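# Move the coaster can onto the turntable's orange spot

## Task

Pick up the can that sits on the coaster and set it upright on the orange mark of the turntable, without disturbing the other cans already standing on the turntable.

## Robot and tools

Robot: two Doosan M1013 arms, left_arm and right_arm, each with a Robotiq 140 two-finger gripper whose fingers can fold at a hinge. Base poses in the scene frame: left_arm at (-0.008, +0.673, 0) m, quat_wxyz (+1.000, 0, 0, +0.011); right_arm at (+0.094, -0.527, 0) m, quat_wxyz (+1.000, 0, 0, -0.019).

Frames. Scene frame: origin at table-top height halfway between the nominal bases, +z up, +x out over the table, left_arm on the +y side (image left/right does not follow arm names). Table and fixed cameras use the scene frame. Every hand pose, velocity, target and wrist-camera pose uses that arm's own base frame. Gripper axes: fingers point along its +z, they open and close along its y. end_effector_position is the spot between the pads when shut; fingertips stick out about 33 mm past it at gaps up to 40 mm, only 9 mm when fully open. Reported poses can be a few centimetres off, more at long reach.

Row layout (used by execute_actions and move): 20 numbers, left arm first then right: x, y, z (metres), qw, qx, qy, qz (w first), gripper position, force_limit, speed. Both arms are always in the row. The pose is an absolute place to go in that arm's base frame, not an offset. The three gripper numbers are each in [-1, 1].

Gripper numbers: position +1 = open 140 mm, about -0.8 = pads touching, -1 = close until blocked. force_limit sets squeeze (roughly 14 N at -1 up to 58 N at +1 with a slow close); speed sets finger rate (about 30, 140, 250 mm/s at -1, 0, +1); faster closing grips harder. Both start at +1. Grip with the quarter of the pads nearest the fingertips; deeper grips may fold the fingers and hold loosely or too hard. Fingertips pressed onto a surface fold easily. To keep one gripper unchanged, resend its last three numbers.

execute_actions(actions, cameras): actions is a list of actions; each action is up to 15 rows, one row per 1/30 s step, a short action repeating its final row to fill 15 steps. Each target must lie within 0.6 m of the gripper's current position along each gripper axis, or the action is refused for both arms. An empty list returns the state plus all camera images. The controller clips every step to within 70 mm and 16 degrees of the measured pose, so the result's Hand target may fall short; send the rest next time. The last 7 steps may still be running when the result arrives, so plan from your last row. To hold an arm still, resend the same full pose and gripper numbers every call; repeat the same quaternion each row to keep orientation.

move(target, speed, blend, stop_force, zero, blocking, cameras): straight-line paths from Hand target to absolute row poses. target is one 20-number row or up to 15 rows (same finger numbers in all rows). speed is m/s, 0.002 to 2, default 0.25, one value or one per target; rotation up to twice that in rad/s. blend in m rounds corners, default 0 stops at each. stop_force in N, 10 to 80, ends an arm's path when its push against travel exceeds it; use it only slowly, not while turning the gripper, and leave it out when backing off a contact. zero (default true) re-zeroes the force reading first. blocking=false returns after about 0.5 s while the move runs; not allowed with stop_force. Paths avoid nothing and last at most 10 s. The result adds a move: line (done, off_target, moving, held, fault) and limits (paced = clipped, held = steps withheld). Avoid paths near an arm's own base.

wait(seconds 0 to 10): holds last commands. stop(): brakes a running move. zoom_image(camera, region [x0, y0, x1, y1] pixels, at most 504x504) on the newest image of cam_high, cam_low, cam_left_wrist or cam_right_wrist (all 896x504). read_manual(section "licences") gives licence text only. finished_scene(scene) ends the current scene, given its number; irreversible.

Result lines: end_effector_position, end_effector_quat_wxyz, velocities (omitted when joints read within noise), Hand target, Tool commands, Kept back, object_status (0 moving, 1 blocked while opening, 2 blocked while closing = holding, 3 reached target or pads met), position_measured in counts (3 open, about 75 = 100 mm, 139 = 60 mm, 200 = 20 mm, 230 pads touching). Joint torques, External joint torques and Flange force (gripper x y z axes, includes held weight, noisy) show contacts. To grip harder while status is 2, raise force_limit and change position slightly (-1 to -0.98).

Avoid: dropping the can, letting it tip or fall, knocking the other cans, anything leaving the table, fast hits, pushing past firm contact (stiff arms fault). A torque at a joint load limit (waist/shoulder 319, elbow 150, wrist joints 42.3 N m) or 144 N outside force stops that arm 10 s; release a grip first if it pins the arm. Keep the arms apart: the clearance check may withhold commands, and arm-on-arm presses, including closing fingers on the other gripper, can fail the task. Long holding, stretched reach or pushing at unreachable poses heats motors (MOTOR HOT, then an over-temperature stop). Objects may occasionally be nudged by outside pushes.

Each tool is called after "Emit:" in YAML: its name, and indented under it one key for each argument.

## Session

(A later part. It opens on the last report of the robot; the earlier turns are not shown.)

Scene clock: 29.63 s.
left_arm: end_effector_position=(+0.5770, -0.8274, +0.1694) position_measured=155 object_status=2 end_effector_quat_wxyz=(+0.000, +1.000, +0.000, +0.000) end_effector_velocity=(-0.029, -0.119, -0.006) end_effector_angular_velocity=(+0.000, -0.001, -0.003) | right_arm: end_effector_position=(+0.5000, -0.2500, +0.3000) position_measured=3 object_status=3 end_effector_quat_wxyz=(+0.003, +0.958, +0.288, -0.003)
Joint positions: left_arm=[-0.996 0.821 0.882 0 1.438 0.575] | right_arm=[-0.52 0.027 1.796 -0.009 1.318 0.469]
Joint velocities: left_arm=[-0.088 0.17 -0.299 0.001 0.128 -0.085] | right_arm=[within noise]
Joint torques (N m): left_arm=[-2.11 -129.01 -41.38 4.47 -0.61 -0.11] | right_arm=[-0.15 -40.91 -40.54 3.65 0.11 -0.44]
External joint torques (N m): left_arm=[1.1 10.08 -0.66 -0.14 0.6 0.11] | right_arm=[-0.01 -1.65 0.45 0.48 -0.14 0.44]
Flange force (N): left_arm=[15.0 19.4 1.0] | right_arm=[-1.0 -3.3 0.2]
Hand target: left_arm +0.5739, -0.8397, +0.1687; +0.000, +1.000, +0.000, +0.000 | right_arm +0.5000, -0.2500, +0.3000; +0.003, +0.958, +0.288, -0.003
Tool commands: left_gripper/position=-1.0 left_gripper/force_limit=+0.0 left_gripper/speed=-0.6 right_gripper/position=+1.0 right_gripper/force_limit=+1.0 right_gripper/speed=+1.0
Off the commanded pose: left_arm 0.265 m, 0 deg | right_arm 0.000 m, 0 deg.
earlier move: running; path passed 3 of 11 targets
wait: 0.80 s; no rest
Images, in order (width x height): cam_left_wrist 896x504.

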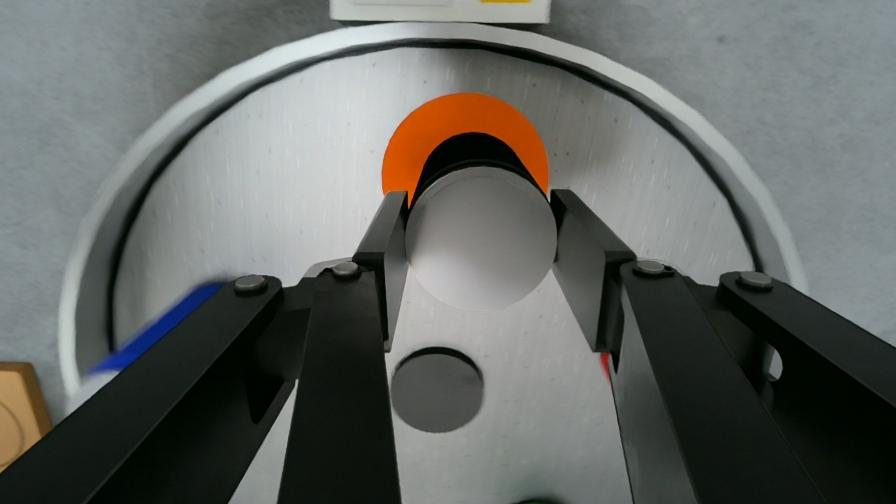

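Emit:
move:
  target:
    - [0.5022,-0.9287,0.1675,0,1,0,0,0.2,0,-0.2,0.5,-0.25,0.3,0.003,0.958,0.288,-0.003,1,1,1]
    - [0.4564,-0.941,0.17,0,1,0,0,0.2,0,-0.2,0.5,-0.25,0.3,0.003,0.958,0.288,-0.003,1,1,1]
    - [0.4092,-0.9368,0.19,0,1,0,0,0.2,0,-0.2,0.5,-0.25,0.3,0.003,0.958,0.288,-0.003,1,1,1]
    - [0.3662,-0.9168,0.25,0,1,0,0,0.2,0,-0.2,0.5,-0.25,0.3,0.003,0.958,0.288,-0.003,1,1,1]
  speed: [0.1222,0.1225,0.133,0.15]
  blend: [0.01,0.01,0.01,0]
  blocking: false
  cameras: ["cam_left_wrist"]

Emit:
wait:
  seconds: 0.7
  cameras: ["cam_left_wrist"]

Emit:
wait:
  seconds: 0.8
  cameras: ["cam_left_wrist", "cam_high", "cam_low"]

Scene clock: 30.70 s.
left_arm: end_effector_position=(+0.5016, -0.9275, +0.1677) position_measured=104 object_status=0 end_effector_quat_wxyz=(+0.000, +1.000, +0.000, +0.000) end_effector_velocity=(-0.111, -0.050, +0.002) end_effector_angular_velocity=(+0.008, +0.004, +0.000) | right_arm: end_effector_position=(+0.5000, -0.2500, +0.3000) position_measured=3 object_status=3 end_effector_quat_wxyz=(+0.003, +0.958, +0.288, -0.003)
Joint positions: left_arm=[-1.108 0.926 0.69 0 1.526 0.463] | right_arm=[-0.52 0.027 1.796 -0.009 1.318 0.469]
Joint velocities: left_arm=[-0.116 -0.014 0.023 0 0 -0.116] | right_arm=[within noise]
Joint torques (N m): left_arm=[2.41 -137.2 -42.95 4.51 0.04 0.42] | right_arm=[0.17 -41.37 -40.61 3.62 0.11 -0.43]
External joint torques (N m): left_arm=[-1.83 8.75 0.68 -0.12 0.02 -0.42] | right_arm=[-0.17 -1.53 0.47 0.51 -0.14 0.43]
Flange force (N): left_arm=[7.1 17.6 2.0] | right_arm=[-1.2 -3.0 0.3]
Hand target: left_arm +0.4908, -0.9317, +0.1681; +0.000, +1.000, +0.000, +0.000 | right_arm +0.5000, -0.2500, +0.3000; +0.003, +0.958, +0.288, -0.003
Tool commands: left_gripper/position=+0.2 left_gripper/force_limit=+0.0 left_gripper/speed=-0.2 right_gripper/position=+1.0 right_gripper/force_limit=+1.0 right_gripper/speed=+1.0
Off the commanded pose: left_arm 0.159 m, 0 deg | right_arm 0.000 m, 0 deg.
earlier move: replaced; path passed 4 of 11 targets
move: running; path passed 1 of 4 targets
Images, in order (width x height): cam_left_wrist 896x504.

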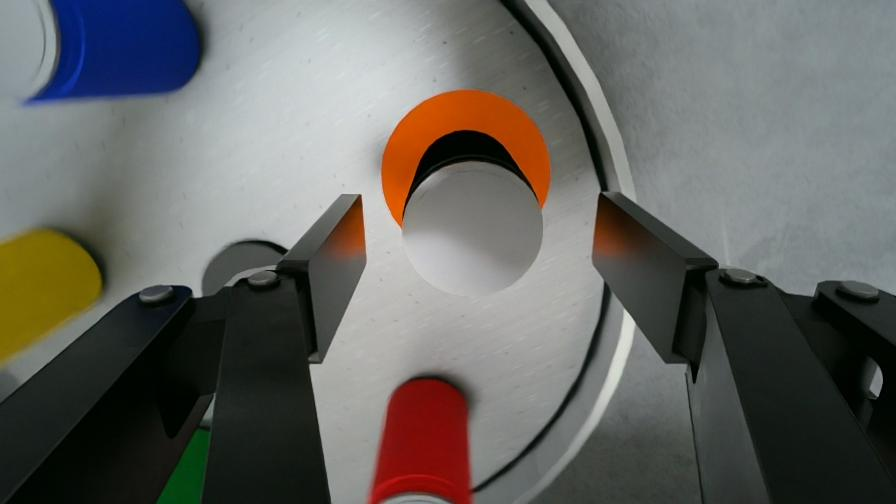

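Scene clock: 31.40 s.
left_arm: end_effector_position=(+0.4188, -0.9376, +0.1861) position_measured=104 object_status=3 end_effector_quat_wxyz=(+0.000, +1.000, +0.000, +0.000) end_effector_velocity=(-0.116, +0.014, +0.056) end_effector_angular_velocity=(+0.001, +0.000, +0.000) | right_arm: end_effector_position=(+0.5000, -0.2500, +0.3000) position_measured=3 object_status=3 end_effector_quat_wxyz=(+0.003, +0.958, +0.288, -0.003)
Joint positions: left_arm=[-1.184 0.858 0.784 0 1.501 0.387] | right_arm=[-0.52 0.027 1.796 -0.009 1.318 0.469]
Joint velocities: left_arm=[-0.1 -0.145 0.166 0.001 -0.02 -0.099] | right_arm=[within noise]
Joint torques (N m): left_arm=[1.07 -130.05 -42.51 4.74 -0.08 0] | right_arm=[-0.04 -40.86 -40.78 3.69 0.11 -0.43]
External joint torques (N m): left_arm=[0.46 7.46 -0.25 -0.27 0.07 0] | right_arm=[0.14 -2 0.61 0.46 -0.15 0.43]
Flange force (N): left_arm=[7.8 16.4 0.7] | right_arm=[-1.2 -4.1 0.3]
Hand target: left_arm +0.4078, -0.9357, +0.1930; +0.000, +1.000, +0.000, +0.000 | right_arm +0.5000, -0.2500, +0.3000; +0.003, +0.958, +0.288, -0.003
Tool commands: left_gripper/position=+0.2 left_gripper/force_limit=+0.0 left_gripper/speed=-0.2 right_gripper/position=+1.0 right_gripper/force_limit=+1.0 right_gripper/speed=+1.0
Off the commanded pose: left_arm 0.085 m, 0 deg | right_arm 0.000 m, 0 deg.
earlier move: running; path passed 2 of 4 targets
wait: 0.70 s; no rest
Images, in order (width x height): cam_left_wrist 896x504.

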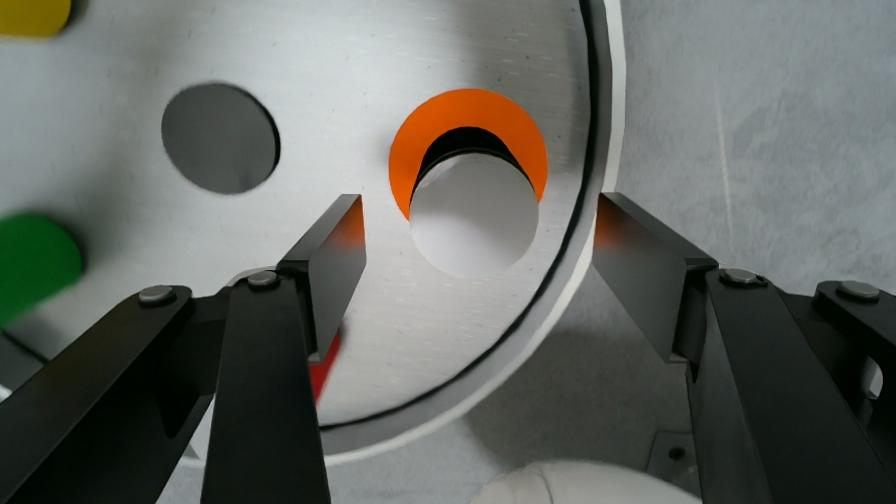

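Scene clock: 32.20 s.
left_arm: end_effector_position=(+0.3663, -0.9168, +0.2499) position_measured=104 object_status=3 end_effector_quat_wxyz=(+0.000, +1.000, +0.000, +0.000) | right_arm: end_effector_position=(+0.5000, -0.2500, +0.3000) position_measured=3 object_status=3 end_effector_quat_wxyz=(+0.003, +0.958, +0.288, -0.003)
Joint positions: left_arm=[-1.226 0.762 0.842 0 1.537 0.345] | right_arm=[-0.52 0.027 1.796 -0.009 1.318 0.469]
Joint torques (N m): left_arm=[-1.36 -122.45 -40.86 4.57 -0.35 -0.04] | right_arm=[0.03 -40.86 -40.72 3.57 0.13 -0.43]
External joint torques (N m): left_arm=[1.17 8.07 -1.5 -0.18 0.32 0.04] | right_arm=[0.09 -2.17 0.53 0.58 -0.16 0.43]
Flange force (N): left_arm=[9.9 21.6 -2.5] | right_arm=[-1.4 -4.2 0.1]
Hand target: left_arm +0.3662, -0.9168, +0.2500; +0.000, +1.000, +0.000, +0.000 | right_arm +0.5000, -0.2500, +0.3000; +0.003, +0.958, +0.288, -0.003
Tool commands: left_gripper/position=+0.2 left_gripper/force_limit=+0.0 left_gripper/speed=-0.2 right_gripper/position=+1.0 right_gripper/force_limit=+1.0 right_gripper/speed=+1.0
Off the commanded pose: left_arm 0.000 m, 0 deg | right_arm 0.000 m, 0 deg.
earlier move: running
wait: 0.80 s; no rest
Images, in order (width x height): cam_high 896x504, cam_low 896x504, cam_left_wrist 896x504.

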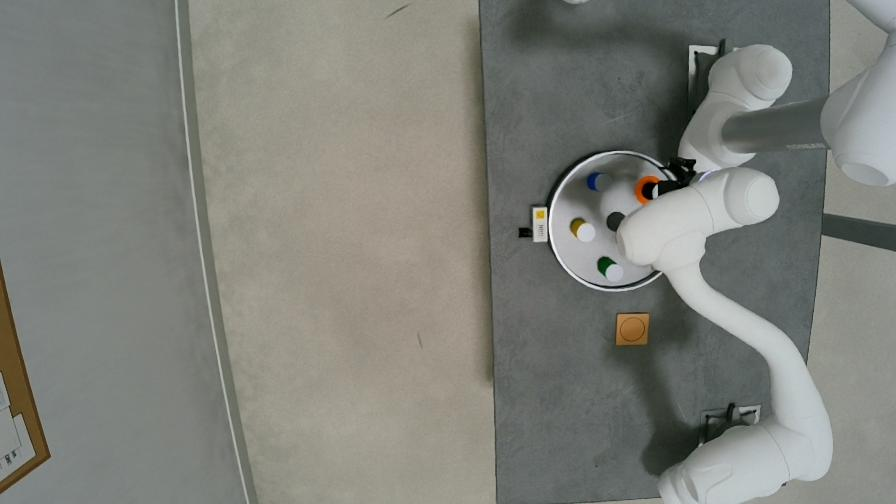

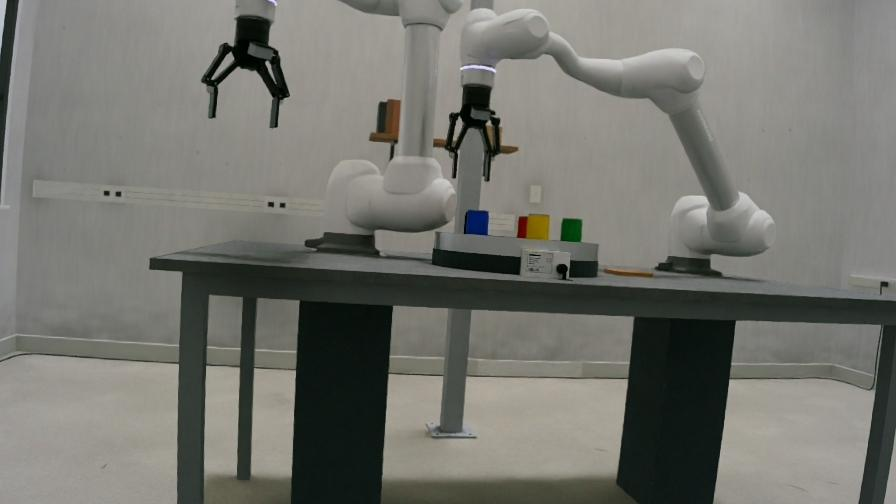

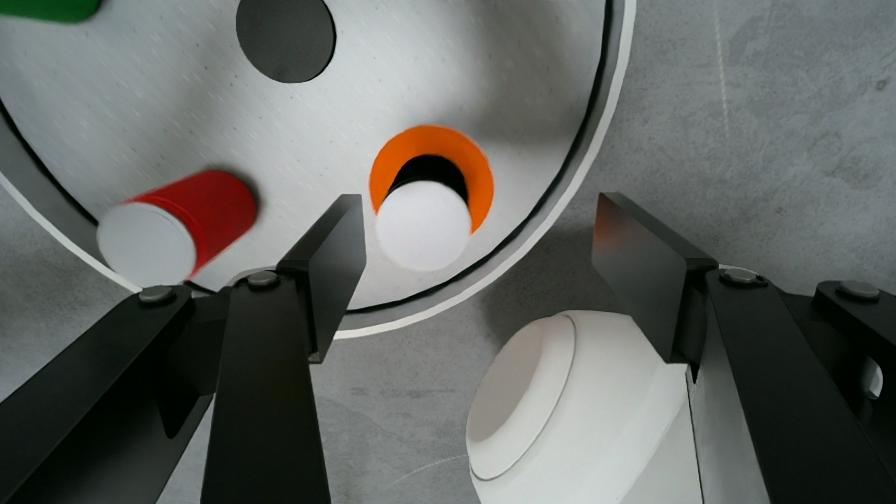

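Upright and centred on the orange spot; all other cans are untouched.

Emit:
finished_scene:
  scene: 2

The scene is finished: the task was done.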